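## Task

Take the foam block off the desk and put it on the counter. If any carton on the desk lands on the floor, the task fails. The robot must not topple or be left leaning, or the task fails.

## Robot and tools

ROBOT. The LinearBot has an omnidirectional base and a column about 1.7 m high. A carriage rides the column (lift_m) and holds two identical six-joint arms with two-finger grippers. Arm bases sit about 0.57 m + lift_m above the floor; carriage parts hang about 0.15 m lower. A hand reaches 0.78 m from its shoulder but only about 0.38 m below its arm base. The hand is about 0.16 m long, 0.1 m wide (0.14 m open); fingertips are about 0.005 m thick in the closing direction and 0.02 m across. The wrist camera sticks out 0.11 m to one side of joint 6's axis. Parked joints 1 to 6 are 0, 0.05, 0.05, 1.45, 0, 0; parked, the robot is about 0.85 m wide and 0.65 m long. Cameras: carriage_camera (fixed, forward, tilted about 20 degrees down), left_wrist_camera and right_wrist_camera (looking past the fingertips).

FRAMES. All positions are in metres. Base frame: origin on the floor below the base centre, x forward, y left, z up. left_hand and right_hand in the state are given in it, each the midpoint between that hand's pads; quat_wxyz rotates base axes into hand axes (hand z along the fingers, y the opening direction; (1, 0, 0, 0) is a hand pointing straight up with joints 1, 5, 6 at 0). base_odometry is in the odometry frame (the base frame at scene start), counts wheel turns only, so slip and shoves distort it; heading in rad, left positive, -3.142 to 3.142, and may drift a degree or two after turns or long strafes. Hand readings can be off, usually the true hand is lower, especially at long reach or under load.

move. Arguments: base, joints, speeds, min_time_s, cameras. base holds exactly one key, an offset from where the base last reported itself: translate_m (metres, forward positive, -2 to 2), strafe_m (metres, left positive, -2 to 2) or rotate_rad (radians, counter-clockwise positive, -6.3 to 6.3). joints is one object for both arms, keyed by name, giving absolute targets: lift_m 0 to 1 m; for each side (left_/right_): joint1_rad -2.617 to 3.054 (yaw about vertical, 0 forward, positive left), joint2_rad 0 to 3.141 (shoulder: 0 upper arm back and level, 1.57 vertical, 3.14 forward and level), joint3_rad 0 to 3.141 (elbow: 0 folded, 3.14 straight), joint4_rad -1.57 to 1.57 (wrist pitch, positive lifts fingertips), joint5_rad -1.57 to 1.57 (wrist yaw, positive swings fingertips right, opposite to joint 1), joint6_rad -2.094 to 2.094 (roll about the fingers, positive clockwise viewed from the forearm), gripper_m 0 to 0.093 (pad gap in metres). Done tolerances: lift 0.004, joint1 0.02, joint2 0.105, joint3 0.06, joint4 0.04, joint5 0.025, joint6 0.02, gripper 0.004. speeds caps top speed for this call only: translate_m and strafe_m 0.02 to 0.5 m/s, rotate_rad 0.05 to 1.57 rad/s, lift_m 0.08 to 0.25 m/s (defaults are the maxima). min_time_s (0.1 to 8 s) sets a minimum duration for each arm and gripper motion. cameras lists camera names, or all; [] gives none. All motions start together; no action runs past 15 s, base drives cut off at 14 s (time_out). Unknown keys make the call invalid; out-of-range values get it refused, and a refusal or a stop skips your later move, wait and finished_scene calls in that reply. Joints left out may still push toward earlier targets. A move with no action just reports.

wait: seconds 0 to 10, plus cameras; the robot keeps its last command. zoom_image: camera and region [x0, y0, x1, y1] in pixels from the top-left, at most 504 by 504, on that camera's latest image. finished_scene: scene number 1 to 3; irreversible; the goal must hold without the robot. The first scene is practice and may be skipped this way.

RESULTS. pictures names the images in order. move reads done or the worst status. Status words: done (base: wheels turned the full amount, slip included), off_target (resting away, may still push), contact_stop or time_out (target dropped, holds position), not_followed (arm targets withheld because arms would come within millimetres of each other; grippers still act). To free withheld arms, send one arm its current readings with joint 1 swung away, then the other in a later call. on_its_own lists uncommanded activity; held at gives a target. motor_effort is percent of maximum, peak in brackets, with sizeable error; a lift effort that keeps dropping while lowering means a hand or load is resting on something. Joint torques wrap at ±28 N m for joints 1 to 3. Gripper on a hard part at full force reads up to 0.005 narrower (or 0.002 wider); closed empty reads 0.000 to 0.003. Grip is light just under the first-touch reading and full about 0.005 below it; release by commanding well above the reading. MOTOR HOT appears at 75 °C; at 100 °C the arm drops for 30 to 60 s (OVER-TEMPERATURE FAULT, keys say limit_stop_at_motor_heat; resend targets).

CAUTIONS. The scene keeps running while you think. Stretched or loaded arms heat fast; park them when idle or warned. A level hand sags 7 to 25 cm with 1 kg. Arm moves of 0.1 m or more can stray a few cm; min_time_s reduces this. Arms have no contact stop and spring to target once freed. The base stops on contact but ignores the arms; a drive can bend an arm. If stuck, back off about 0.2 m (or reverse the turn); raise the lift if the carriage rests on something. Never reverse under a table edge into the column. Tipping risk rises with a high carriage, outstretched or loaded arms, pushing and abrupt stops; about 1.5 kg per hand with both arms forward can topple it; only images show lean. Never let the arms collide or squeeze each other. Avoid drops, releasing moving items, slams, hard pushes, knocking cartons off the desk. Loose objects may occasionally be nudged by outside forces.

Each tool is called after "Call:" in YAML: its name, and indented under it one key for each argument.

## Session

Call:
move:

Scene clock: 0.00 s.
Joint torques (N m): no reading
base_odometry: x=+0.000 y=+0.000 heading=+0.000
base_status: not commanded
joint_positions: lift_m=+0.300 left_joint1_rad=-0.005 left_joint2_rad=+0.047 left_joint3_rad=+0.038 left_joint4_rad=+1.447 left_joint5_rad=-0.039 left_joint6_rad=-0.008 left_gripper_m=+0.09396 right_joint1_rad=+0.004 right_joint2_rad=+0.041 right_joint3_rad=+0.059 right_joint4_rad=+1.485 right_joint5_rad=-0.003 right_joint6_rad=+0.011 right_gripper_m=+0.09396
joint_status: not commanded
motor_effort: lift_m=+30 drive_wheels=-2
left_hand: x=+0.2672 y=+0.3155 z=+1.2819 quat_wxyz=(+0.998, -0.020, +0.066, -0.006) (m; base frame)
right_hand: x=+0.2494 y=-0.3084 z=+1.2885 quat_wxyz=(+0.999, -0.001, +0.034, +0.008) (m; base frame)
pictures: carriage_camera, left_wrist_camera, right_wrist_camera
Images, in order (width x height): carriage_camera 504x504, left_wrist_camera 504x504, right_wrist_camera 504x504.

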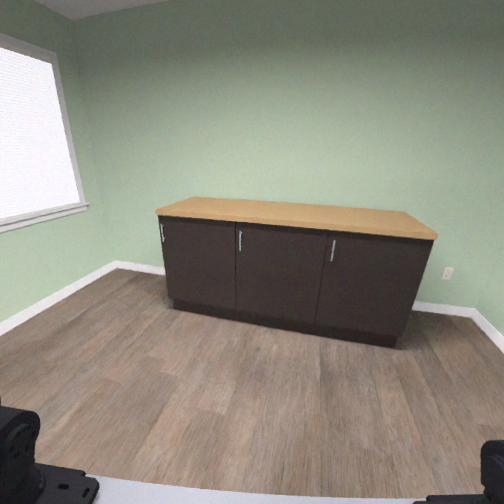

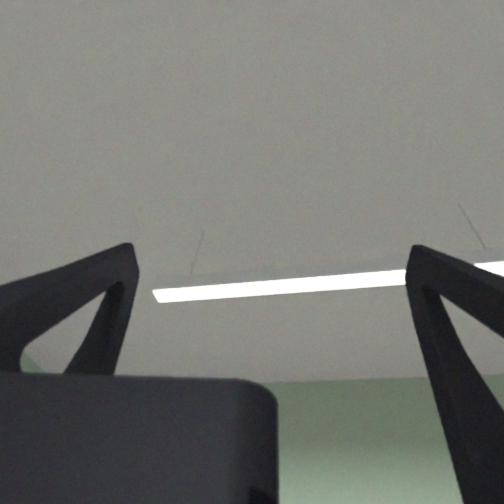

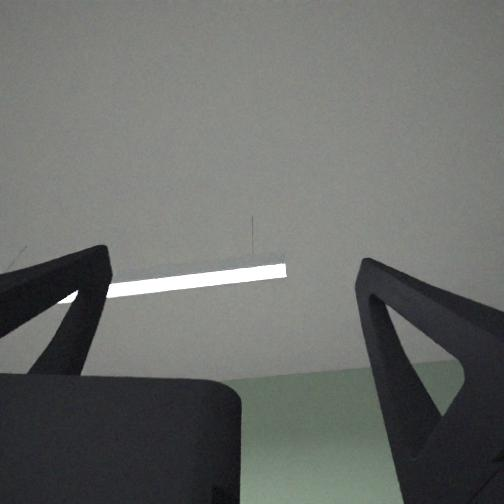

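Call:
move:
  base: {"rotate_rad": 2.87}
  joints: {"lift_m": 0.9}
  cameras: ["carriage_camera"]

Call:
zoom_image:
  camera: "carriage_camera"
  region: [100, 220, 400, 480]

Scene clock: 13.10 s.
Joint torques (N m): left_arm=[0.68 4.25 5.98 -0.19 -0.09 -0.04] | right_arm=[-0.08 4.48 7.01 -0.3 0 -0.11]
move: done
base_odometry: x=+0.000 y=+0.000 heading=+2.869
base_status: done
joint_positions: lift_m=+0.900 left_joint1_rad=-0.005 left_joint2_rad=+0.047 left_joint3_rad=+0.038 left_joint4_rad=+1.445 left_joint5_rad=-0.039 left_joint6_rad=-0.008 left_gripper_m=+0.09398 right_joint1_rad=+0.004 right_joint2_rad=+0.041 right_joint3_rad=+0.059 right_joint4_rad=+1.485 right_joint5_rad=-0.003 right_joint6_rad=+0.011 right_gripper_m=+0.09398
joint_status: all done
motor_effort: lift_m=+31(37) drive_wheels=+4(19)
left_hand: x=+0.2677 y=+0.3156 z=+1.8817 quat_wxyz=(+0.998, -0.020, +0.067, -0.006) (m; base frame)
right_hand: x=+0.2495 y=-0.3084 z=+1.8884 quat_wxyz=(+0.999, -0.001, +0.034, +0.008) (m; base frame)
pictures: carriage_camera
Images, in order (width x height): carriage_camera 504x504.

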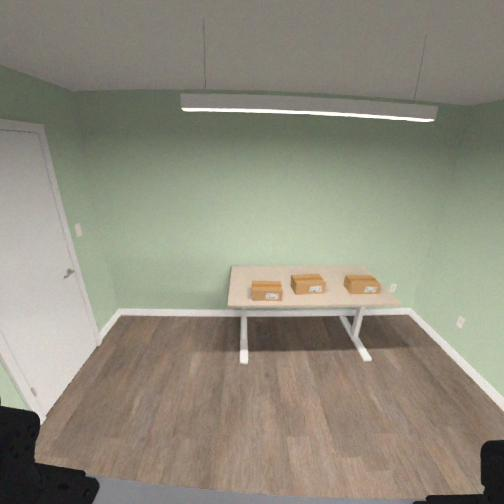

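Scaled by 1.680 from the camera's 504x504 image, which has a finer 720x720 frame.

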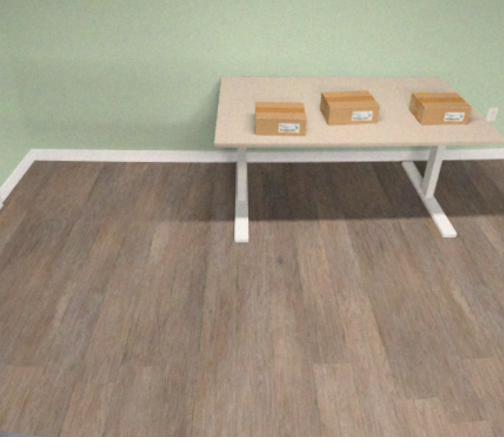

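Call:
move:
  base: {"translate_m": 0.9}
  speeds: {"translate_m": 0.35}
  joints: {"lift_m": 1.0}
  cameras: ["carriage_camera"]

Call:
zoom_image:
  camera: "carriage_camera"
  region: [200, 300, 500, 480]

Scene clock: 37.27 s.
Joint torques (N m): left_arm=[0.64 4.31 5.87 -0.22 -0.09 -0.03] | right_arm=[-0.06 4.45 6.97 -0.29 0.01 -0.11]
move: done
base_odometry: x=-0.867 y=+0.241 heading=+2.871
base_status: done
joint_positions: lift_m=+0.997 left_joint1_rad=-0.005 left_joint2_rad=+0.047 left_joint3_rad=+0.038 left_joint4_rad=+1.445 left_joint5_rad=-0.039 left_joint6_rad=-0.008 left_gripper_m=+0.09398 right_joint1_rad=+0.004 right_joint2_rad=+0.041 right_joint3_rad=+0.059 right_joint4_rad=+1.485 right_joint5_rad=-0.003 right_joint6_rad=+0.011 right_gripper_m=+0.09398
joint_status: all done
joint sent to its limit — lift_m, upper limit.
motor_effort: lift_m=+31(38) drive_wheels=-12(21)
left_hand: x=+0.2676 y=+0.3156 z=+1.9788 quat_wxyz=(+0.998, -0.020, +0.067, -0.006) (m; base frame)
right_hand: x=+0.2494 y=-0.3084 z=+1.9855 quat_wxyz=(+0.999, -0.001, +0.034, +0.008) (m; base frame)
pictures: carriage_camera
Images, in order (width x height): carriage_camera 504x504.

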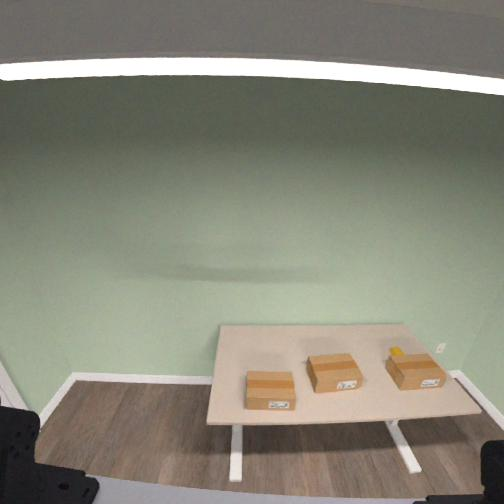

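Scaled by 1.680 from the camera's 504x504 image, which has a finer 720x720 frame.

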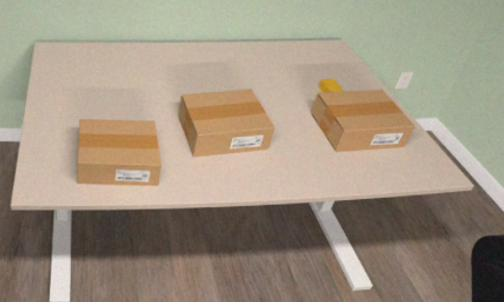

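Call:
zoom_image:
  camera: "carriage_camera"
  region: [350, 310, 480, 410]

Call:
move:
  base: {"strafe_m": -0.7}
  speeds: {"strafe_m": 0.3}
  cameras: ["carriage_camera"]

Call:
zoom_image:
  camera: "carriage_camera"
  region: [200, 310, 400, 460]

Scaled by 3.877 from the camera's 504x504 image, which has a finer 720x720 frame.

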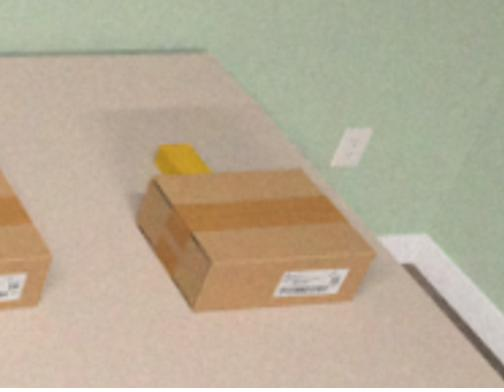

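Scene clock: 84.47 s.
Joint torques (N m): left_arm=[0.47 4.25 5.98 -0.21 -0.08 -0.05] | right_arm=[-0.01 4.48 7.01 -0.28 0 -0.12]
move: done
base_odometry: x=-0.680 y=+0.915 heading=+2.871
base_status: done
joint_positions: lift_m=+0.997 left_joint1_rad=-0.005 left_joint2_rad=+0.047 left_joint3_rad=+0.038 left_joint4_rad=+1.446 left_joint5_rad=-0.039 left_joint6_rad=-0.008 left_gripper_m=+0.09398 right_joint1_rad=+0.004 right_joint2_rad=+0.041 right_joint3_rad=+0.059 right_joint4_rad=+1.485 right_joint5_rad=-0.003 right_joint6_rad=+0.011 right_gripper_m=+0.09398
joint_status: not commanded
motor_effort: lift_m=+31(31) drive_wheels=-4(11)
left_hand: x=+0.2675 y=+0.3156 z=+1.9788 quat_wxyz=(+0.998, -0.020, +0.067, -0.005) (m; base frame)
right_hand: x=+0.2494 y=-0.3084 z=+1.9855 quat_wxyz=(+0.999, -0.001, +0.034, +0.008) (m; base frame)
pictures: carriage_camera
Images, in order (width x height): carriage_camera 504x504.

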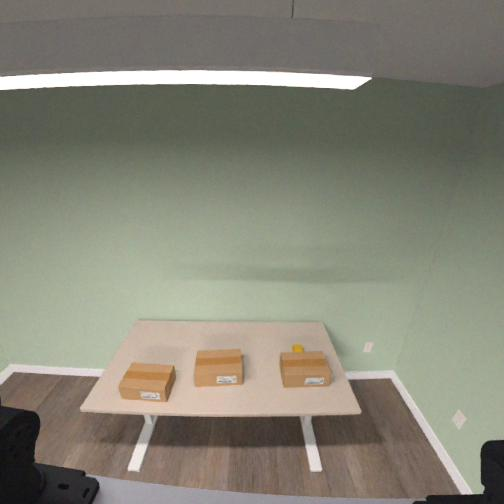

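Scaled by 2.520 from the camera's 504x504 image, which has a finer 720x720 frame.

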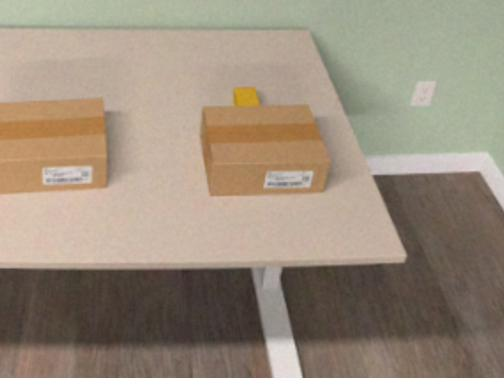

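Call:
move:
  base: {"translate_m": 0.66}
  speeds: {"translate_m": 0.3}
  cameras: ["carriage_camera"]

Call:
zoom_image:
  camera: "carriage_camera"
  region: [250, 350, 400, 500]

Scene clock: 107.23 s.
Joint torques (N m): left_arm=[0.58 4.22 6.05 -0.22 -0.08 -0.05] | right_arm=[0.02 4.53 6.99 -0.28 -0.01 -0.11]
move: done
base_odometry: x=-1.316 y=+1.092 heading=+2.871
base_status: done
joint_positions: lift_m=+0.997 left_joint1_rad=-0.005 left_joint2_rad=+0.047 left_joint3_rad=+0.038 left_joint4_rad=+1.447 left_joint5_rad=-0.039 left_joint6_rad=-0.008 left_gripper_m=+0.09398 right_joint1_rad=+0.004 right_joint2_rad=+0.041 right_joint3_rad=+0.059 right_joint4_rad=+1.485 right_joint5_rad=-0.003 right_joint6_rad=+0.011 right_gripper_m=+0.09398
joint_status: not commanded
motor_effort: lift_m=+31(31) drive_wheels=-7(12)
left_hand: x=+0.2672 y=+0.3156 z=+1.9789 quat_wxyz=(+0.998, -0.020, +0.066, -0.005) (m; base frame)
right_hand: x=+0.2494 y=-0.3084 z=+1.9855 quat_wxyz=(+0.999, -0.001, +0.034, +0.008) (m; base frame)
pictures: carriage_camera
Images, in order (width x height): carriage_camera 504x504.

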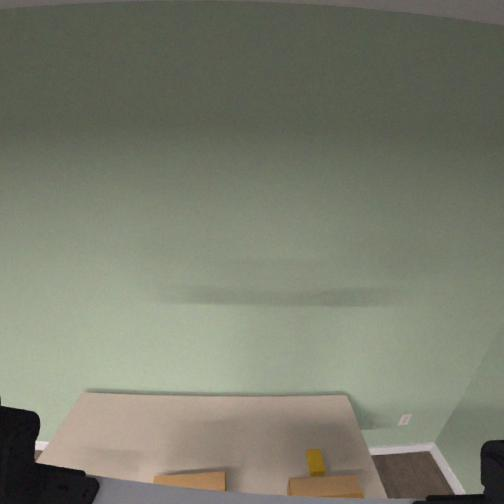

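Scaled by 3.360 from the camera's 504x504 image, which has a finer 720x720 frame.

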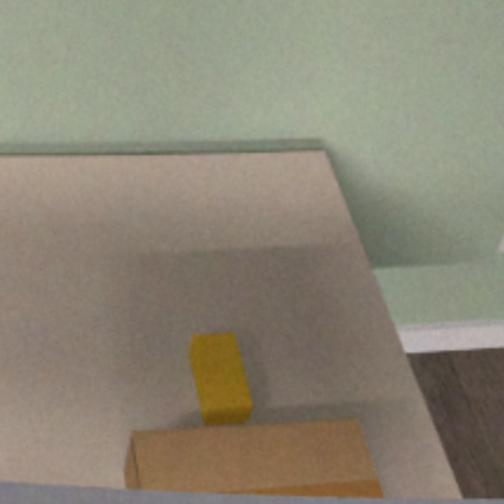

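Call:
move:
  base: {"translate_m": 0.04}
  speeds: {"translate_m": 0.1}
  joints: {"lift_m": 0.7, "right_joint1_rad": 0.068, "right_joint2_rad": 2.853, "right_joint3_rad": 1.853, "right_joint4_rad": -0.571, "right_joint5_rad": 0, "right_joint6_rad": 0.06}
  min_time_s: 3
  cameras: ["carriage_camera", "right_wrist_camera"]

Scene clock: 135.57 s.
Joint torques (N m): left_arm=[0.59 4.23 6.04 -0.19 -0.07 -0.05] | right_arm=[0.69 -13.34 7.34 0.17 0.05 0]
move: done
base_odometry: x=-1.355 y=+1.103 heading=+2.870
base_status: done
joint_positions: lift_m=+0.700 left_joint1_rad=-0.005 left_joint2_rad=+0.047 left_joint3_rad=+0.038 left_joint4_rad=+1.445 left_joint5_rad=-0.039 left_joint6_rad=-0.008 left_gripper_m=+0.09398 right_joint1_rad=+0.059 right_joint2_rad=+2.848 right_joint3_rad=+1.834 right_joint4_rad=-0.551 right_joint5_rad=-0.003 right_joint6_rad=+0.047 right_gripper_m=+0.09398
joint_status: all done
motor_effort: lift_m=+27(28) drive_wheels=-6(13)
left_hand: x=+0.2677 y=+0.3156 z=+1.6821 quat_wxyz=(+0.998, -0.020, +0.067, -0.005) (m; base frame)
right_hand: x=+0.6865 y=-0.2815 z=+1.0224 quat_wxyz=(+0.003, -0.006, +1.000, +0.002) (m; base frame)
pictures: carriage_camera, right_wrist_camera
Images, in order (width x height): carriage_camera 504x504, right_wrist_camera 504x504.

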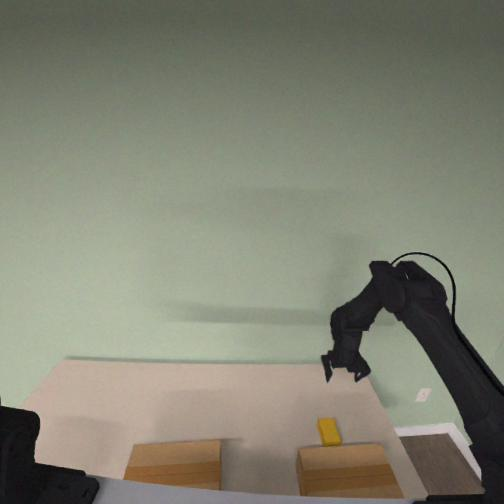

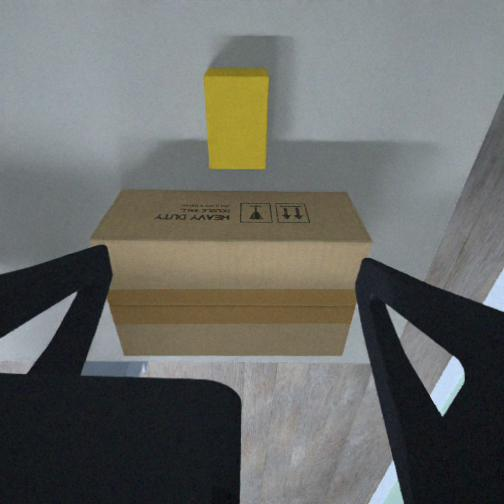

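Call:
zoom_image:
  camera: "carriage_camera"
  region: [280, 340, 400, 460]

Call:
move:
  joints: {"lift_m": 0.57}
  speeds: {"lift_m": 0.15}
  cameras: ["carriage_camera", "right_wrist_camera"]

Scaled by 4.200 from the camera's 504x504 image, which has a finer 720x720 frame.

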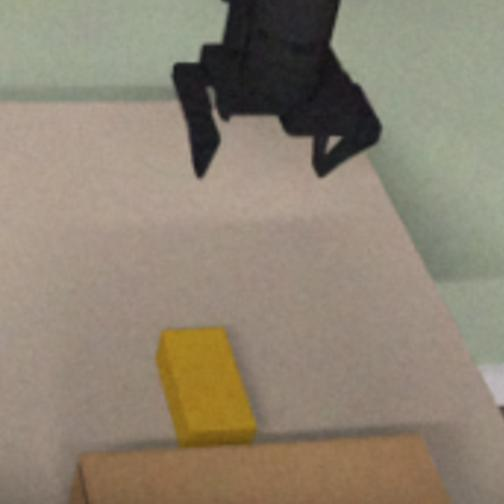

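Scene clock: 143.50 s.
Joint torques (N m): left_arm=[0.59 4.19 6.06 -0.19 -0.07 -0.05] | right_arm=[0.66 -14.23 6.57 0.21 0.06 0.01]
move: done
base_odometry: x=-1.355 y=+1.103 heading=+2.870
base_status: not commanded
joint_positions: lift_m=+0.570 left_joint1_rad=-0.005 left_joint2_rad=+0.047 left_joint3_rad=+0.038 left_joint4_rad=+1.445 left_joint5_rad=-0.039 left_joint6_rad=-0.008 left_gripper_m=+0.09398 right_joint1_rad=+0.059 right_joint2_rad=+2.857 right_joint3_rad=+1.840 right_joint4_rad=-0.559 right_joint5_rad=-0.003 right_joint6_rad=+0.048 right_gripper_m=+0.09398
joint_status: all done
motor_effort: lift_m=+28(28) drive_wheels=-5(7)
left_hand: x=+0.2677 y=+0.3156 z=+1.5520 quat_wxyz=(+0.998, -0.020, +0.067, -0.005) (m; base frame)
right_hand: x=+0.6837 y=-0.2817 z=+0.8894 quat_wxyz=(-0.003, -0.006, +1.000, +0.001) (m; base frame)
pictures: carriage_camera, right_wrist_camera
Images, in order (width x height): carriage_camera 504x504, right_wrist_camera 504x504.

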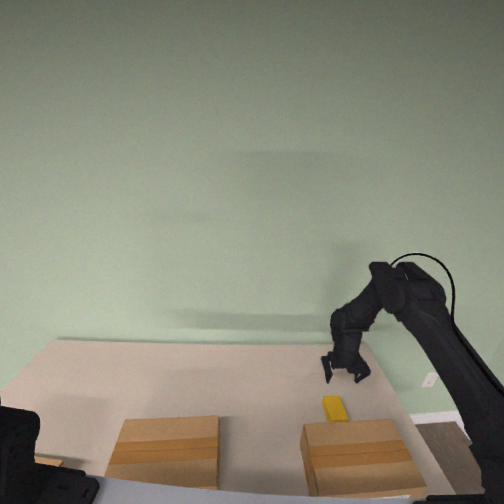

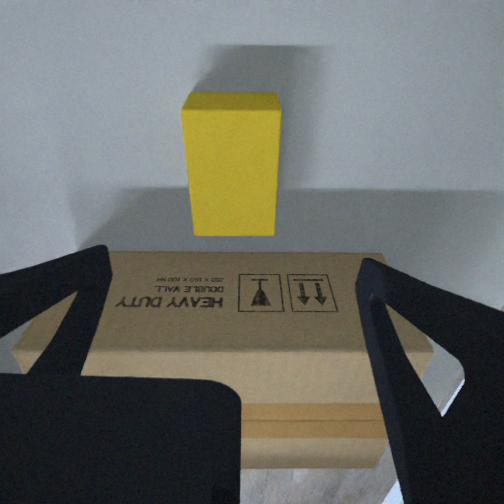

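Call:
move:
  joints: {"lift_m": 0.58, "right_joint1_rad": 0.078, "right_joint2_rad": 2.913, "right_joint3_rad": 1.727, "right_joint4_rad": -0.383, "right_joint5_rad": 0, "right_joint6_rad": 0.07}
  min_time_s: 1.5
  cameras: ["carriage_camera", "right_wrist_camera"]

Scene clock: 164.27 s.
Joint torques (N m): left_arm=[0.59 4.22 6.02 -0.18 -0.09 -0.06] | right_arm=[0.69 -12.33 4.03 0.57 0.05 0.01]
move: done
base_odometry: x=-1.355 y=+1.103 heading=+2.870
base_status: not commanded
joint_positions: lift_m=+0.580 left_joint1_rad=-0.005 left_joint2_rad=+0.047 left_joint3_rad=+0.038 left_joint4_rad=+1.445 left_joint5_rad=-0.039 left_joint6_rad=-0.008 left_gripper_m=+0.09398 right_joint1_rad=+0.070 right_joint2_rad=+2.904 right_joint3_rad=+1.732 right_joint4_rad=-0.405 right_joint5_rad=-0.003 right_joint6_rad=+0.057 right_gripper_m=+0.09398
joint_status: all done
motor_effort: lift_m=+30(37) drive_wheels=-4(8)
left_hand: x=+0.2677 y=+0.3156 z=+1.5618 quat_wxyz=(+0.998, -0.020, +0.067, -0.005) (m; base frame)
right_hand: x=+0.6569 y=-0.2789 z=+0.8616 quat_wxyz=(-0.004, -0.006, +1.000, +0.001) (m; base frame)
pictures: carriage_camera, right_wrist_camera
Images, in order (width x height): carriage_camera 504x504, right_wrist_camera 504x504.

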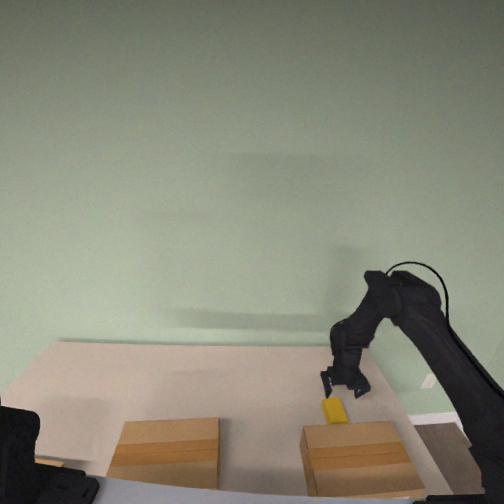

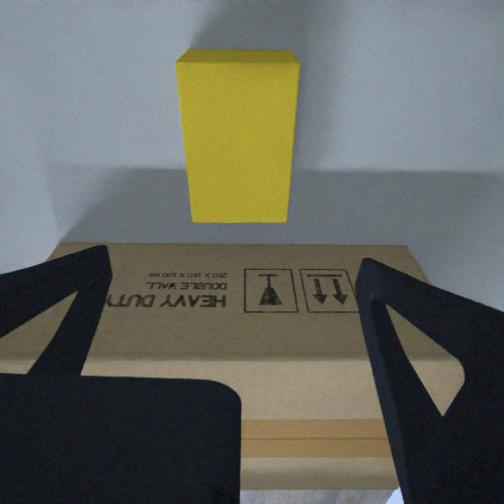

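Call:
move:
  joints: {"lift_m": 0.51}
  speeds: {"lift_m": 0.12}
  cameras: ["right_wrist_camera"]

Call:
move:
  joints: {"lift_m": 0.475}
  speeds: {"lift_m": 0.08}
  cameras: ["carriage_camera", "right_wrist_camera"]

Scene clock: 175.60 s.
Joint torques (N m): left_arm=[0.54 4.22 6.17 -0.19 -0.09 -0.04] | right_arm=[0.69 -13.29 4.3 0.5 0.05 0]
move: done
base_odometry: x=-1.355 y=+1.103 heading=+2.870
base_status: not commanded
joint_positions: lift_m=+0.510 left_joint1_rad=-0.005 left_joint2_rad=+0.047 left_joint3_rad=+0.038 left_joint4_rad=+1.445 left_joint5_rad=-0.039 left_joint6_rad=-0.008 left_gripper_m=+0.09398 right_joint1_rad=+0.070 right_joint2_rad=+2.914 right_joint3_rad=+1.729 right_joint4_rad=-0.398 right_joint5_rad=-0.003 right_joint6_rad=+0.058 right_gripper_m=+0.09398
joint_status: all done
motor_effort: lift_m=+27(28) drive_wheels=-5(6)
left_hand: x=+0.2677 y=+0.3156 z=+1.4920 quat_wxyz=(+0.998, -0.020, +0.067, -0.005) (m; base frame)
right_hand: x=+0.6536 y=-0.2791 z=+0.7875 quat_wxyz=(-0.006, -0.006, +1.000, +0.001) (m; base frame)
pictures: right_wrist_camera
Images, in order (width x height): right_wrist_camera 504x504.

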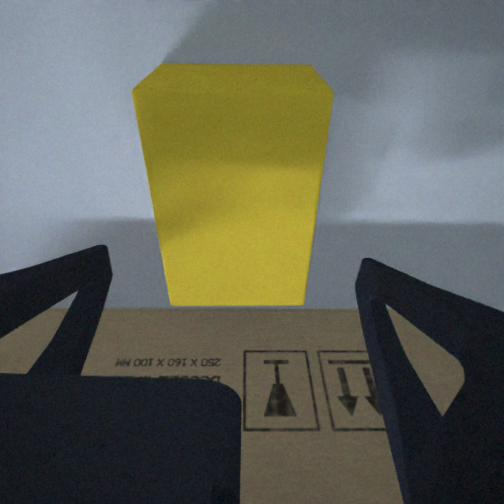

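Scene clock: 176.40 s.
Joint torques (N m): left_arm=[0.51 4.3 6 -0.19 -0.09 -0.04] | right_arm=[0.7 -13.45 4.31 0.46 0.05 0]
move: done
base_odometry: x=-1.355 y=+1.103 heading=+2.870
base_status: not commanded
joint_positions: lift_m=+0.475 left_joint1_rad=-0.005 left_joint2_rad=+0.047 left_joint3_rad=+0.038 left_joint4_rad=+1.445 left_joint5_rad=-0.039 left_joint6_rad=-0.008 left_gripper_m=+0.09398 right_joint1_rad=+0.070 right_joint2_rad=+2.916 right_joint3_rad=+1.728 right_joint4_rad=-0.395 right_joint5_rad=-0.003 right_joint6_rad=+0.058 right_gripper_m=+0.09398
joint_status: all done
motor_effort: lift_m=+27(29) drive_wheels=-7(7)
left_hand: x=+0.2677 y=+0.3156 z=+1.4570 quat_wxyz=(+0.998, -0.020, +0.067, -0.005) (m; base frame)
right_hand: x=+0.6532 y=-0.2792 z=+0.7514 quat_wxyz=(-0.006, -0.006, +1.000, +0.001) (m; base frame)
pictures: carriage_camera, right_wrist_camera
Images, in order (width x height): carriage_camera 504x504, right_wrist_camera 504x504.

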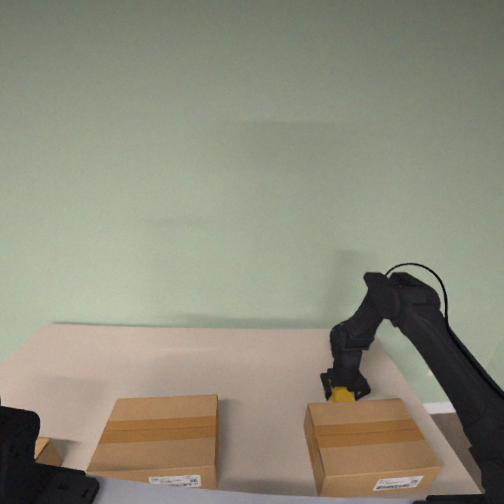

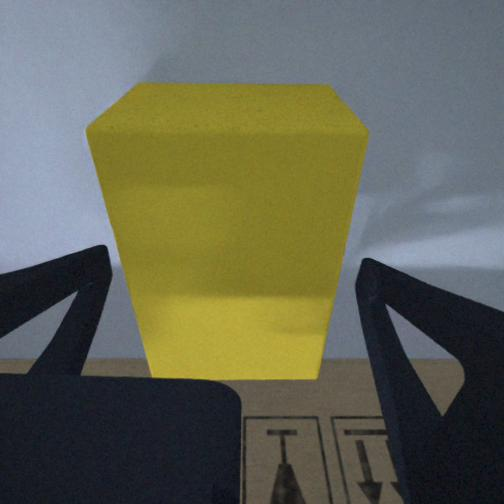

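Call:
move:
  joints: {"right_gripper_m": 0.066}
  min_time_s: 1
  cameras: ["right_wrist_camera"]

Call:
move:
  joints: {"right_gripper_m": 0.056}
  min_time_s: 1
  cameras: ["right_wrist_camera"]

Scene clock: 187.53 s.
Joint torques (N m): left_arm=[0.61 4.19 6.01 -0.19 -0.09 -0.04] | right_arm=[0.68 -13.45 4.33 0.46 0.04 0.02]
move: done
base_odometry: x=-1.355 y=+1.103 heading=+2.870
base_status: not commanded
joint_positions: lift_m=+0.475 left_joint1_rad=-0.005 left_joint2_rad=+0.047 left_joint3_rad=+0.038 left_joint4_rad=+1.445 left_joint5_rad=-0.039 left_joint6_rad=-0.008 left_gripper_m=+0.09398 right_joint1_rad=+0.070 right_joint2_rad=+2.916 right_joint3_rad=+1.728 right_joint4_rad=-0.395 right_joint5_rad=-0.003 right_joint6_rad=+0.058 right_gripper_m=+0.06609
joint_status: all done
motor_effort: lift_m=+27(28) drive_wheels=+2(3)
left_hand: x=+0.2677 y=+0.3156 z=+1.4570 quat_wxyz=(+0.998, -0.020, +0.067, -0.005) (m; base frame)
right_hand: x=+0.6532 y=-0.2792 z=+0.7514 quat_wxyz=(-0.006, -0.006, +1.000, +0.001) (m; base frame)
pictures: right_wrist_camera
Images, in order (width x height): right_wrist_camera 504x504.

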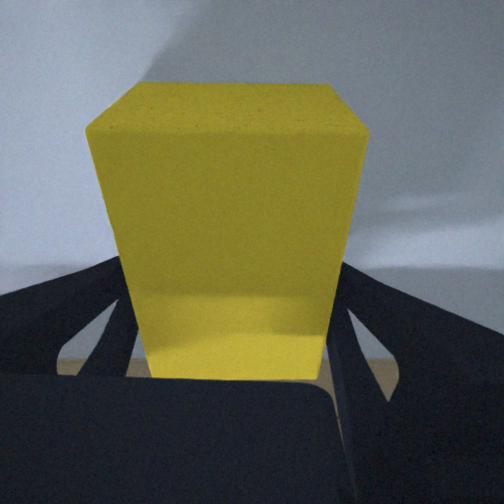

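Scene clock: 188.83 s.
Joint torques (N m): left_arm=[0.57 4.18 6.01 -0.2 -0.09 -0.04] | right_arm=[0.7 -13.45 4.33 0.45 0.05 0.01]
move: done
base_odometry: x=-1.355 y=+1.103 heading=+2.870
base_status: not commanded
joint_positions: lift_m=+0.475 left_joint1_rad=-0.005 left_joint2_rad=+0.047 left_joint3_rad=+0.038 left_joint4_rad=+1.445 left_joint5_rad=-0.039 left_joint6_rad=-0.008 left_gripper_m=+0.09398 right_joint1_rad=+0.070 right_joint2_rad=+2.916 right_joint3_rad=+1.728 right_joint4_rad=-0.395 right_joint5_rad=-0.003 right_joint6_rad=+0.058 right_gripper_m=+0.05710
joint_status: all done
motor_effort: lift_m=+28(28) drive_wheels=+2(5)
left_hand: x=+0.2677 y=+0.3156 z=+1.4570 quat_wxyz=(+0.998, -0.020, +0.067, -0.005) (m; base frame)
right_hand: x=+0.6532 y=-0.2792 z=+0.7514 quat_wxyz=(-0.006, -0.006, +1.000, +0.001) (m; base frame)
pictures: right_wrist_camera
Images, in order (width x height): right_wrist_camera 504x504.

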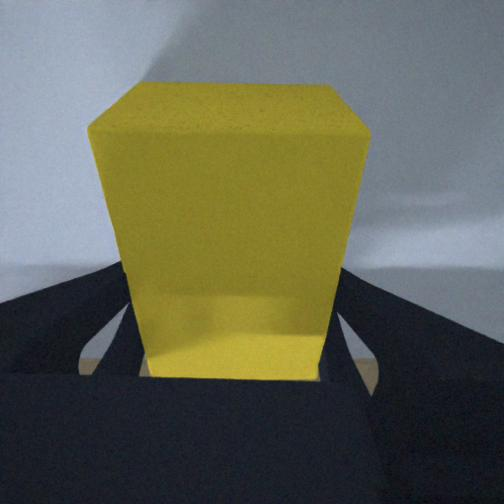

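Call:
move:
  joints: {"right_gripper_m": 0.049}
  min_time_s: 1
  cameras: []

Call:
move:
  joints: {"lift_m": 0.53}
  speeds: {"lift_m": 0.1}
  cameras: ["carriage_camera", "right_wrist_camera"]

Scene clock: 195.00 s.
Joint torques (N m): left_arm=[0.54 4.21 5.98 -0.19 -0.08 -0.05] | right_arm=[0.7 -13.48 4.36 0.46 0.05 0]
move: off_target
base_odometry: x=-1.355 y=+1.103 heading=+2.870
base_status: not commanded
joint_positions: lift_m=+0.475 left_joint1_rad=-0.005 left_joint2_rad=+0.047 left_joint3_rad=+0.038 left_joint4_rad=+1.445 left_joint5_rad=-0.039 left_joint6_rad=-0.008 left_gripper_m=+0.09398 right_joint1_rad=+0.070 right_joint2_rad=+2.916 right_joint3_rad=+1.728 right_joint4_rad=-0.395 right_joint5_rad=-0.003 right_joint6_rad=+0.058 right_gripper_m=+0.05707
joint_status: right_gripper_m off_target (ended at +0.05707, target +0.04900)
motor_effort: lift_m=+27(28) drive_wheels=+1(3)
left_hand: x=+0.2677 y=+0.3156 z=+1.4570 quat_wxyz=(+0.998, -0.020, +0.067, -0.005) (m; base frame)
right_hand: x=+0.6532 y=-0.2792 z=+0.7514 quat_wxyz=(-0.006, -0.006, +1.000, +0.001) (m; base frame)
pictures: none
No camera images: "cameras" was empty.

Scene clock: 195.93 s.
Joint torques (N m): left_arm=[0.43 4.25 5.9 -0.19 -0.08 -0.05] | right_arm=[0.68 -13.74 4.34 0.44 0.05 0.01]
move: done
base_odometry: x=-1.355 y=+1.103 heading=+2.870
base_status: not commanded
joint_positions: lift_m=+0.530 left_joint1_rad=-0.005 left_joint2_rad=+0.047 left_joint3_rad=+0.038 left_joint4_rad=+1.445 left_joint5_rad=-0.039 left_joint6_rad=-0.008 left_gripper_m=+0.09398 right_joint1_rad=+0.070 right_joint2_rad=+2.919 right_joint3_rad=+1.728 right_joint4_rad=-0.392 right_joint5_rad=-0.003 right_joint6_rad=+0.058 right_gripper_m=+0.05707
joint_status: all done
motor_effort: lift_m=+31(38) drive_wheels=+2(8)
left_hand: x=+0.2677 y=+0.3156 z=+1.5117 quat_wxyz=(+0.998, -0.020, +0.067, -0.005) (m; base frame)
right_hand: x=+0.6526 y=-0.2792 z=+0.8049 quat_wxyz=(-0.006, -0.006, +1.000, +0.001) (m; base frame)
pictures: carriage_camera, right_wrist_camera
Images, in order (width x height): carriage_camera 504x504, right_wrist_camera 504x504.

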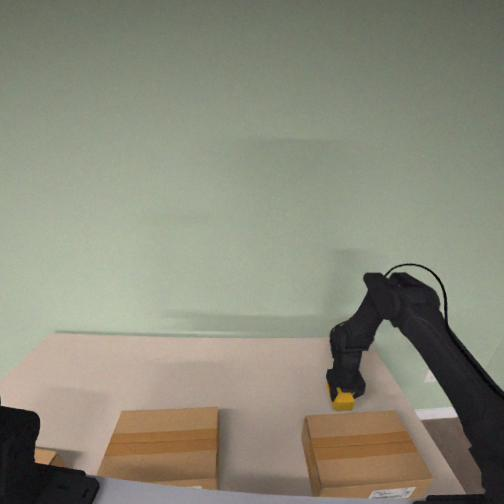

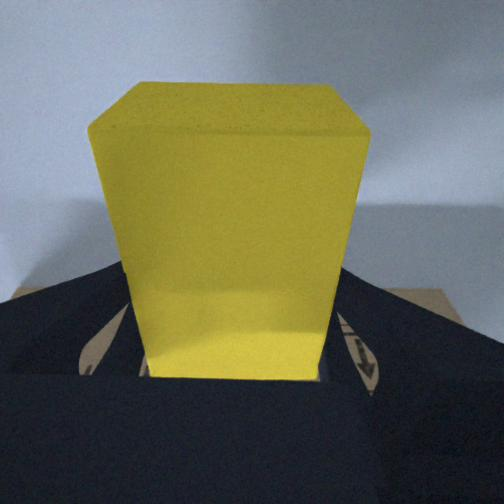

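Call:
move:
  joints: {"lift_m": 0.72}
  speeds: {"lift_m": 0.2}
  cameras: []

Call:
move:
  base: {"translate_m": -0.42}
  speeds: {"translate_m": 0.25}
  joints: {"right_joint1_rad": 0.0, "right_joint2_rad": 1.2, "right_joint3_rad": 1.1, "right_joint4_rad": -1.4, "right_joint6_rad": 0}
  min_time_s: 2.5
  cameras: ["carriage_camera", "right_wrist_camera"]

Call:
move:
  base: {"rotate_rad": 3.141}
  speeds: {"rotate_rad": 0.9}
  cameras: ["carriage_camera"]

Scene clock: 213.40 s.
Joint torques (N m): left_arm=[0.54 4.25 6.02 -0.18 -0.09 -0.04] | right_arm=[0.68 -13.89 4.38 0.41 0.04 0]
move: done
base_odometry: x=-1.355 y=+1.103 heading=+2.870
base_status: not commanded
joint_positions: lift_m=+0.720 left_joint1_rad=-0.005 left_joint2_rad=+0.047 left_joint3_rad=+0.038 left_joint4_rad=+1.445 left_joint5_rad=-0.039 left_joint6_rad=-0.008 left_gripper_m=+0.09398 right_joint1_rad=+0.070 right_joint2_rad=+2.921 right_joint3_rad=+1.727 right_joint4_rad=-0.391 right_joint5_rad=-0.003 right_joint6_rad=+0.058 right_gripper_m=+0.05707
joint_status: all done
motor_effort: lift_m=+31(38) drive_wheels=+0(6)
left_hand: x=+0.2677 y=+0.3156 z=+1.7017 quat_wxyz=(+0.998, -0.020, +0.067, -0.005) (m; base frame)
right_hand: x=+0.6520 y=-0.2792 z=+0.9942 quat_wxyz=(-0.007, -0.006, +1.000, +0.001) (m; base frame)
pictures: none
No camera images: "cameras" was empty.

Scene clock: 216.47 s.
Joint torques (N m): left_arm=[0.68 4.22 6.01 -0.21 -0.08 -0.05] | right_arm=[-0.77 -4.03 6.84 0.41 0.04 -0.26]
move: done
base_odometry: x=-0.950 y=+0.991 heading=+2.870
base_status: done
joint_positions: lift_m=+0.720 left_joint1_rad=-0.005 left_joint2_rad=+0.047 left_joint3_rad=+0.038 left_joint4_rad=+1.444 left_joint5_rad=-0.040 left_joint6_rad=-0.008 left_gripper_m=+0.09398 right_joint1_rad=+0.009 right_joint2_rad=+1.210 right_joint3_rad=+1.105 right_joint4_rad=-1.386 right_joint5_rad=-0.003 right_joint6_rad=+0.013 right_gripper_m=+0.05706
joint_status: all done
motor_effort: lift_m=+31(31) drive_wheels=-2(15)
left_hand: x=+0.2678 y=+0.3156 z=+1.7017 quat_wxyz=(+0.998, -0.020, +0.068, -0.006) (m; base frame)
right_hand: x=+0.4290 y=-0.3068 z=+1.4236 quat_wxyz=(+0.040, +0.002, +0.999, +0.002) (m; base frame)
pictures: carriage_camera, right_wrist_camera
Images, in order (width x height): carriage_camera 504x504, right_wrist_camera 504x504.

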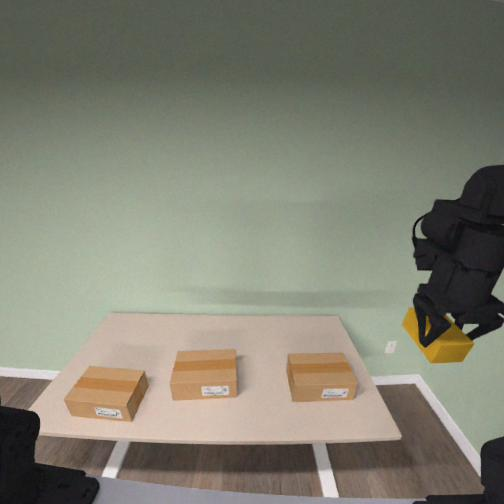

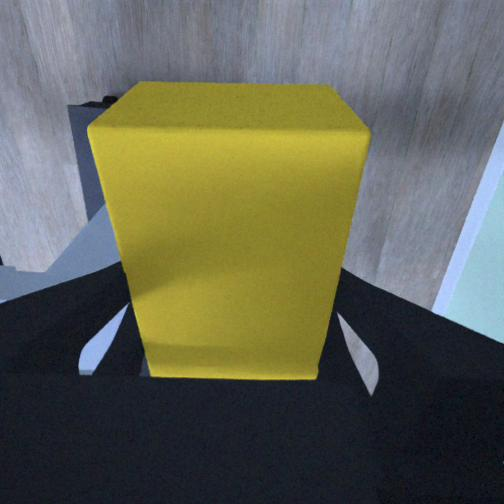

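Scene clock: 221.40 s.
Joint torques (N m): left_arm=[0.61 4.22 6.05 -0.19 -0.09 -0.04] | right_arm=[-0.5 -4.11 6.87 0.42 0.03 -0.25]
move: done
base_odometry: x=-0.950 y=+0.991 heading=-0.273
base_status: done
joint_positions: lift_m=+0.720 left_joint1_rad=-0.005 left_joint2_rad=+0.047 left_joint3_rad=+0.038 left_joint4_rad=+1.444 left_joint5_rad=-0.040 left_joint6_rad=-0.008 left_gripper_m=+0.09399 right_joint1_rad=+0.005 right_joint2_rad=+1.210 right_joint3_rad=+1.105 right_joint4_rad=-1.388 right_joint5_rad=-0.002 right_joint6_rad=+0.012 right_gripper_m=+0.05695
joint_status: not commanded
motor_effort: lift_m=+31(31) drive_wheels=+6(14)
left_hand: x=+0.2678 y=+0.3156 z=+1.7017 quat_wxyz=(+0.998, -0.020, +0.068, -0.005) (m; base frame)
right_hand: x=+0.4285 y=-0.3076 z=+1.4236 quat_wxyz=(+0.038, +0.004, +0.999, +0.001) (m; base frame)
pictures: carriage_camera
Images, in order (width x height): carriage_camera 504x504.

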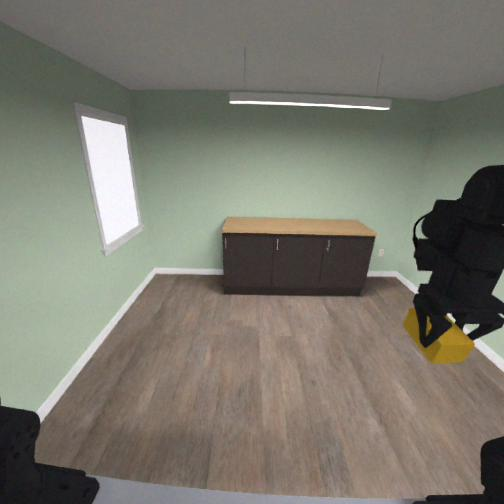

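Call:
move:
  base: {"rotate_rad": -0.035}
  cameras: []

Call:
move:
  base: {"translate_m": 1.9}
  speeds: {"translate_m": 0.4}
  cameras: ["carriage_camera"]

Scene clock: 230.40 s.
Joint torques (N m): left_arm=[0.61 4.21 6 -0.19 -0.09 -0.04] | right_arm=[-0.4 -4.11 6.86 0.44 0.04 -0.23]
move: done
base_odometry: x=-0.950 y=+0.991 heading=-0.308
base_status: done
joint_positions: lift_m=+0.720 left_joint1_rad=-0.005 left_joint2_rad=+0.047 left_joint3_rad=+0.038 left_joint4_rad=+1.444 left_joint5_rad=-0.040 left_joint6_rad=-0.008 left_gripper_m=+0.09399 right_joint1_rad=+0.004 right_joint2_rad=+1.210 right_joint3_rad=+1.105 right_joint4_rad=-1.389 right_joint5_rad=-0.001 right_joint6_rad=+0.012 right_gripper_m=+0.05695
joint_status: not commanded
motor_effort: lift_m=+31(31) drive_wheels=-4(6)
left_hand: x=+0.2678 y=+0.3156 z=+1.7017 quat_wxyz=(+0.998, -0.020, +0.068, -0.005) (m; base frame)
right_hand: x=+0.4283 y=-0.3080 z=+1.4236 quat_wxyz=(+0.038, +0.004, +0.999, +0.001) (m; base frame)
pictures: none
No camera images: "cameras" was empty.

Scene clock: 237.03 s.
Joint torques (N m): left_arm=[0.57 4.23 5.91 -0.21 -0.09 -0.05] | right_arm=[-0.39 -4.01 6.91 0.44 0.03 -0.24]
move: done
base_odometry: x=+0.862 y=+0.419 heading=-0.306
base_status: done
joint_positions: lift_m=+0.720 left_joint1_rad=-0.005 left_joint2_rad=+0.047 left_joint3_rad=+0.038 left_joint4_rad=+1.444 left_joint5_rad=-0.040 left_joint6_rad=-0.008 left_gripper_m=+0.09399 right_joint1_rad=+0.004 right_joint2_rad=+1.210 right_joint3_rad=+1.105 right_joint4_rad=-1.390 right_joint5_rad=-0.001 right_joint6_rad=+0.012 right_gripper_m=+0.05695
joint_status: not commanded
motor_effort: lift_m=+31(31) drive_wheels=-10(22)
left_hand: x=+0.2678 y=+0.3156 z=+1.7017 quat_wxyz=(+0.998, -0.020, +0.068, -0.005) (m; base frame)
right_hand: x=+0.4281 y=-0.3080 z=+1.4236 quat_wxyz=(+0.038, +0.004, +0.999, +0.001) (m; base frame)
pictures: carriage_camera
Images, in order (width x height): carriage_camera 504x504.

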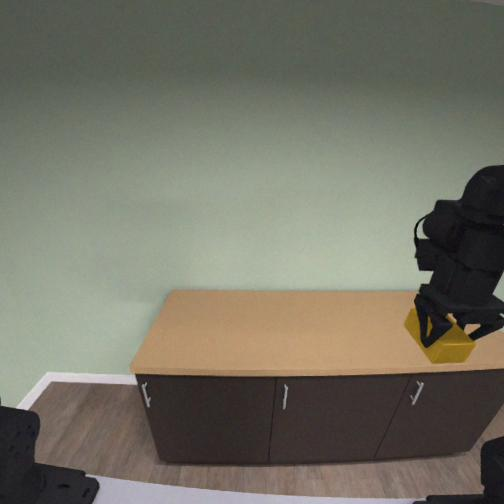

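Call:
move:
  base: {"translate_m": 0.38}
  speeds: {"translate_m": 0.2}
  joints: {"right_joint1_rad": 0.0, "right_joint2_rad": 2.35, "right_joint3_rad": 1.6, "right_joint4_rad": -0.82, "right_joint5_rad": 0, "right_joint6_rad": 0}
  min_time_s: 2.5
  cameras: ["carriage_camera", "right_wrist_camera"]

Scene clock: 250.77 s.
Joint torques (N m): left_arm=[0.57 4.21 6 -0.2 -0.09 -0.03] | right_arm=[-0.34 -11.79 8.49 0.48 0.02 -0.24]
move: done
base_odometry: x=+1.224 y=+0.305 heading=-0.305
base_status: done
joint_positions: lift_m=+0.720 left_joint1_rad=-0.005 left_joint2_rad=+0.047 left_joint3_rad=+0.038 left_joint4_rad=+1.446 left_joint5_rad=-0.040 left_joint6_rad=-0.008 left_gripper_m=+0.09399 right_joint1_rad=+0.004 right_joint2_rad=+2.345 right_joint3_rad=+1.578 right_joint4_rad=-0.837 right_joint5_rad=-0.001 right_joint6_rad=+0.012 right_gripper_m=+0.05695
joint_status: all done
motor_effort: lift_m=+31(31) drive_wheels=-8(17)
left_hand: x=+0.2674 y=+0.3156 z=+1.7017 quat_wxyz=(+0.998, -0.020, +0.067, -0.005) (m; base frame)
right_hand: x=+0.6475 y=-0.3071 z=+1.2042 quat_wxyz=(-0.016, +0.004, +1.000, +0.001) (m; base frame)
pictures: carriage_camera, right_wrist_camera
Images, in order (width x height): carriage_camera 504x504, right_wrist_camera 504x504.

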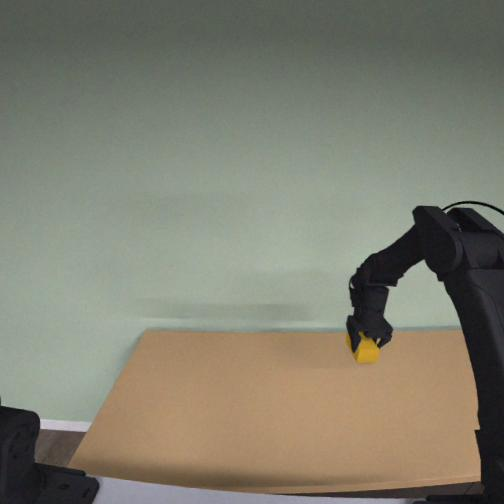

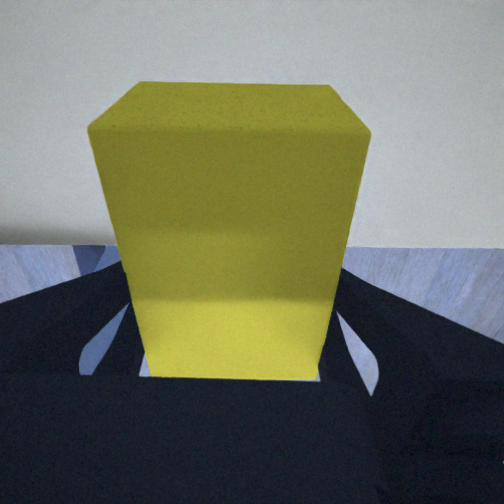

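Call:
move:
  joints: {"lift_m": 0.49}
  speeds: {"lift_m": 0.15}
  cameras: ["carriage_camera"]

Call:
zoom_image:
  camera: "carriage_camera"
  region: [310, 290, 430, 410]

Call:
move:
  joints: {"lift_m": 0.472}
  speeds: {"lift_m": 0.08}
  cameras: ["carriage_camera"]

Call:
zoom_image:
  camera: "carriage_camera"
  region: [310, 290, 430, 410]

Scene clock: 262.13 s.
Joint torques (N m): left_arm=[0.61 4.23 6.02 -0.22 -0.08 -0.04] | right_arm=[-0.42 -12.86 7.8 0.45 0.03 -0.24]
move: done
base_odometry: x=+1.224 y=+0.305 heading=-0.305
base_status: not commanded
joint_positions: lift_m=+0.490 left_joint1_rad=-0.005 left_joint2_rad=+0.047 left_joint3_rad=+0.038 left_joint4_rad=+1.446 left_joint5_rad=-0.040 left_joint6_rad=-0.008 left_gripper_m=+0.09399 right_joint1_rad=+0.004 right_joint2_rad=+2.355 right_joint3_rad=+1.585 right_joint4_rad=-0.834 right_joint5_rad=-0.001 right_joint6_rad=+0.012 right_gripper_m=+0.05695
joint_status: all done
motor_effort: lift_m=+28(29) drive_wheels=-8(11)
left_hand: x=+0.2674 y=+0.3156 z=+1.4720 quat_wxyz=(+0.998, -0.020, +0.067, -0.005) (m; base frame)
right_hand: x=+0.6486 y=-0.3071 z=+0.9718 quat_wxyz=(-0.017, +0.004, +1.000, +0.001) (m; base frame)
pictures: carriage_camera
Images, in order (width x height): carriage_camera 504x504.

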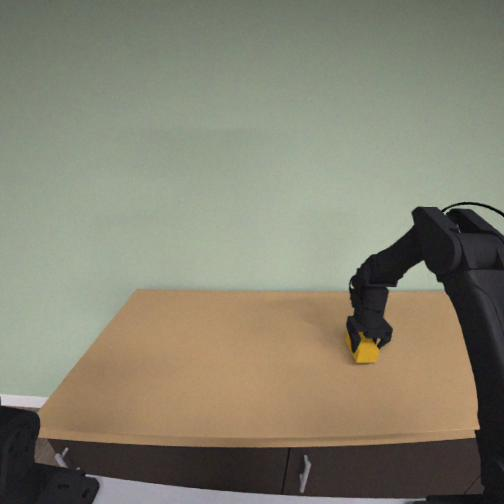

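Scaled by 4.200 from the camera's 504x504 image, which has a finer 720x720 frame.

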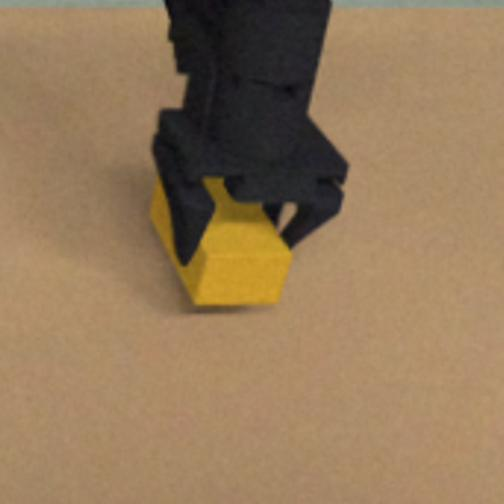

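Scene clock: 262.73 s.
Joint torques (N m): left_arm=[0.54 4.14 5.97 -0.23 -0.07 -0.04] | right_arm=[-0.39 -12.92 7.69 0.43 0.02 -0.23]
move: done
base_odometry: x=+1.224 y=+0.305 heading=-0.305
base_status: not commanded
joint_positions: lift_m=+0.472 left_joint1_rad=-0.005 left_joint2_rad=+0.047 left_joint3_rad=+0.038 left_joint4_rad=+1.446 left_joint5_rad=-0.040 left_joint6_rad=-0.008 left_gripper_m=+0.09399 right_joint1_rad=+0.004 right_joint2_rad=+2.357 right_joint3_rad=+1.587 right_joint4_rad=-0.832 right_joint5_rad=-0.001 right_joint6_rad=+0.012 right_gripper_m=+0.05695
joint_status: all done
motor_effort: lift_m=+27(28) drive_wheels=-9(11)
left_hand: x=+0.2674 y=+0.3156 z=+1.4541 quat_wxyz=(+0.998, -0.020, +0.067, -0.005) (m; base frame)
right_hand: x=+0.6496 y=-0.3071 z=+0.9536 quat_wxyz=(-0.016, +0.004, +1.000, +0.001) (m; base frame)
pictures: carriage_camera
Images, in order (width x height): carriage_camera 504x504.

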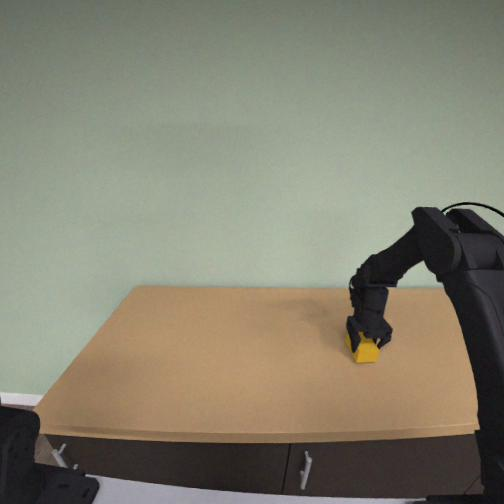

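Scaled by 4.200 from the camera's 504x504 image, which has a finer 720x720 frame.

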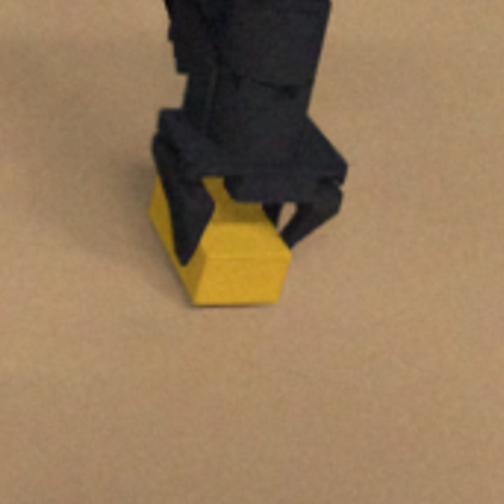

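Call:
move:
  joints: {"lift_m": 0.464}
  speeds: {"lift_m": 0.08}
  cameras: []

Call:
move:
  joints: {"lift_m": 0.458}
  speeds: {"lift_m": 0.08}
  cameras: ["carriage_camera"]

Call:
zoom_image:
  camera: "carriage_camera"
  region: [310, 290, 430, 410]

Scene clock: 268.10 s.
Joint torques (N m): left_arm=[0.44 4.18 5.96 -0.22 -0.1 -0.05] | right_arm=[-0.39 -13.34 7.49 0.41 0.02 -0.22]
move: done
base_odometry: x=+1.224 y=+0.305 heading=-0.305
base_status: not commanded
joint_positions: lift_m=+0.464 left_joint1_rad=-0.005 left_joint2_rad=+0.047 left_joint3_rad=+0.038 left_joint4_rad=+1.446 left_joint5_rad=-0.040 left_joint6_rad=-0.008 left_gripper_m=+0.09399 right_joint1_rad=+0.004 right_joint2_rad=+2.360 right_joint3_rad=+1.588 right_joint4_rad=-0.832 right_joint5_rad=-0.001 right_joint6_rad=+0.012 right_gripper_m=+0.05695
joint_status: all done
motor_effort: lift_m=+28(29) drive_wheels=+7(12)
left_hand: x=+0.2674 y=+0.3156 z=+1.4460 quat_wxyz=(+0.998, -0.020, +0.067, -0.005) (m; base frame)
right_hand: x=+0.6493 y=-0.3071 z=+0.9444 quat_wxyz=(-0.017, +0.004, +1.000, +0.001) (m; base frame)
pictures: none
No camera images: "cameras" was empty.

Scene clock: 268.53 s.
Joint torques (N m): left_arm=[0.59 4.3 6.23 -0.2 -0.08 -0.05] | right_arm=[-0.4 -12.93 7.25 0.46 0.03 -0.24]
move: done
base_odometry: x=+1.224 y=+0.305 heading=-0.305
base_status: not commanded
joint_positions: lift_m=+0.458 left_joint1_rad=-0.005 left_joint2_rad=+0.047 left_joint3_rad=+0.038 left_joint4_rad=+1.446 left_joint5_rad=-0.040 left_joint6_rad=-0.008 left_gripper_m=+0.09399 right_joint1_rad=+0.004 right_joint2_rad=+2.357 right_joint3_rad=+1.591 right_joint4_rad=-0.837 right_joint5_rad=-0.001 right_joint6_rad=+0.012 right_gripper_m=+0.05695
joint_status: all done
motor_effort: lift_m=+26(26) drive_wheels=+5(8)
left_hand: x=+0.2674 y=+0.3156 z=+1.4402 quat_wxyz=(+0.998, -0.020, +0.067, -0.005) (m; base frame)
right_hand: x=+0.6500 y=-0.3071 z=+0.9407 quat_wxyz=(-0.016, +0.004, +1.000, +0.001) (m; base frame)
pictures: carriage_camera
Images, in order (width x height): carriage_camera 504x504.

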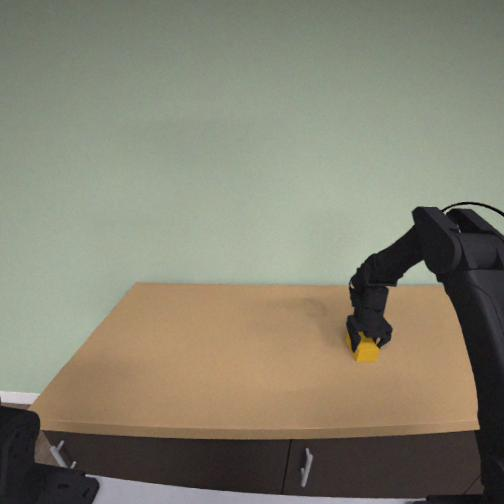

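Scaled by 4.200 from the camera's 504x504 image, which has a finer 720x720 frame.

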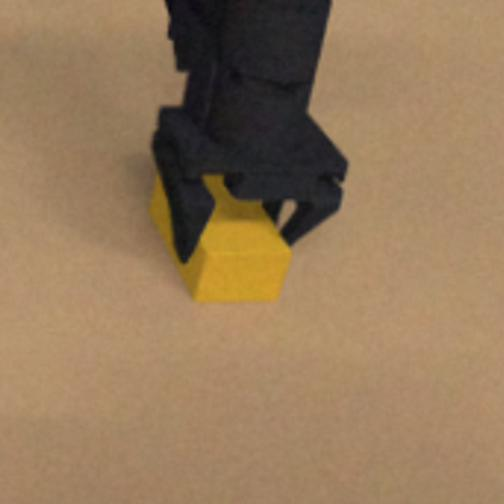

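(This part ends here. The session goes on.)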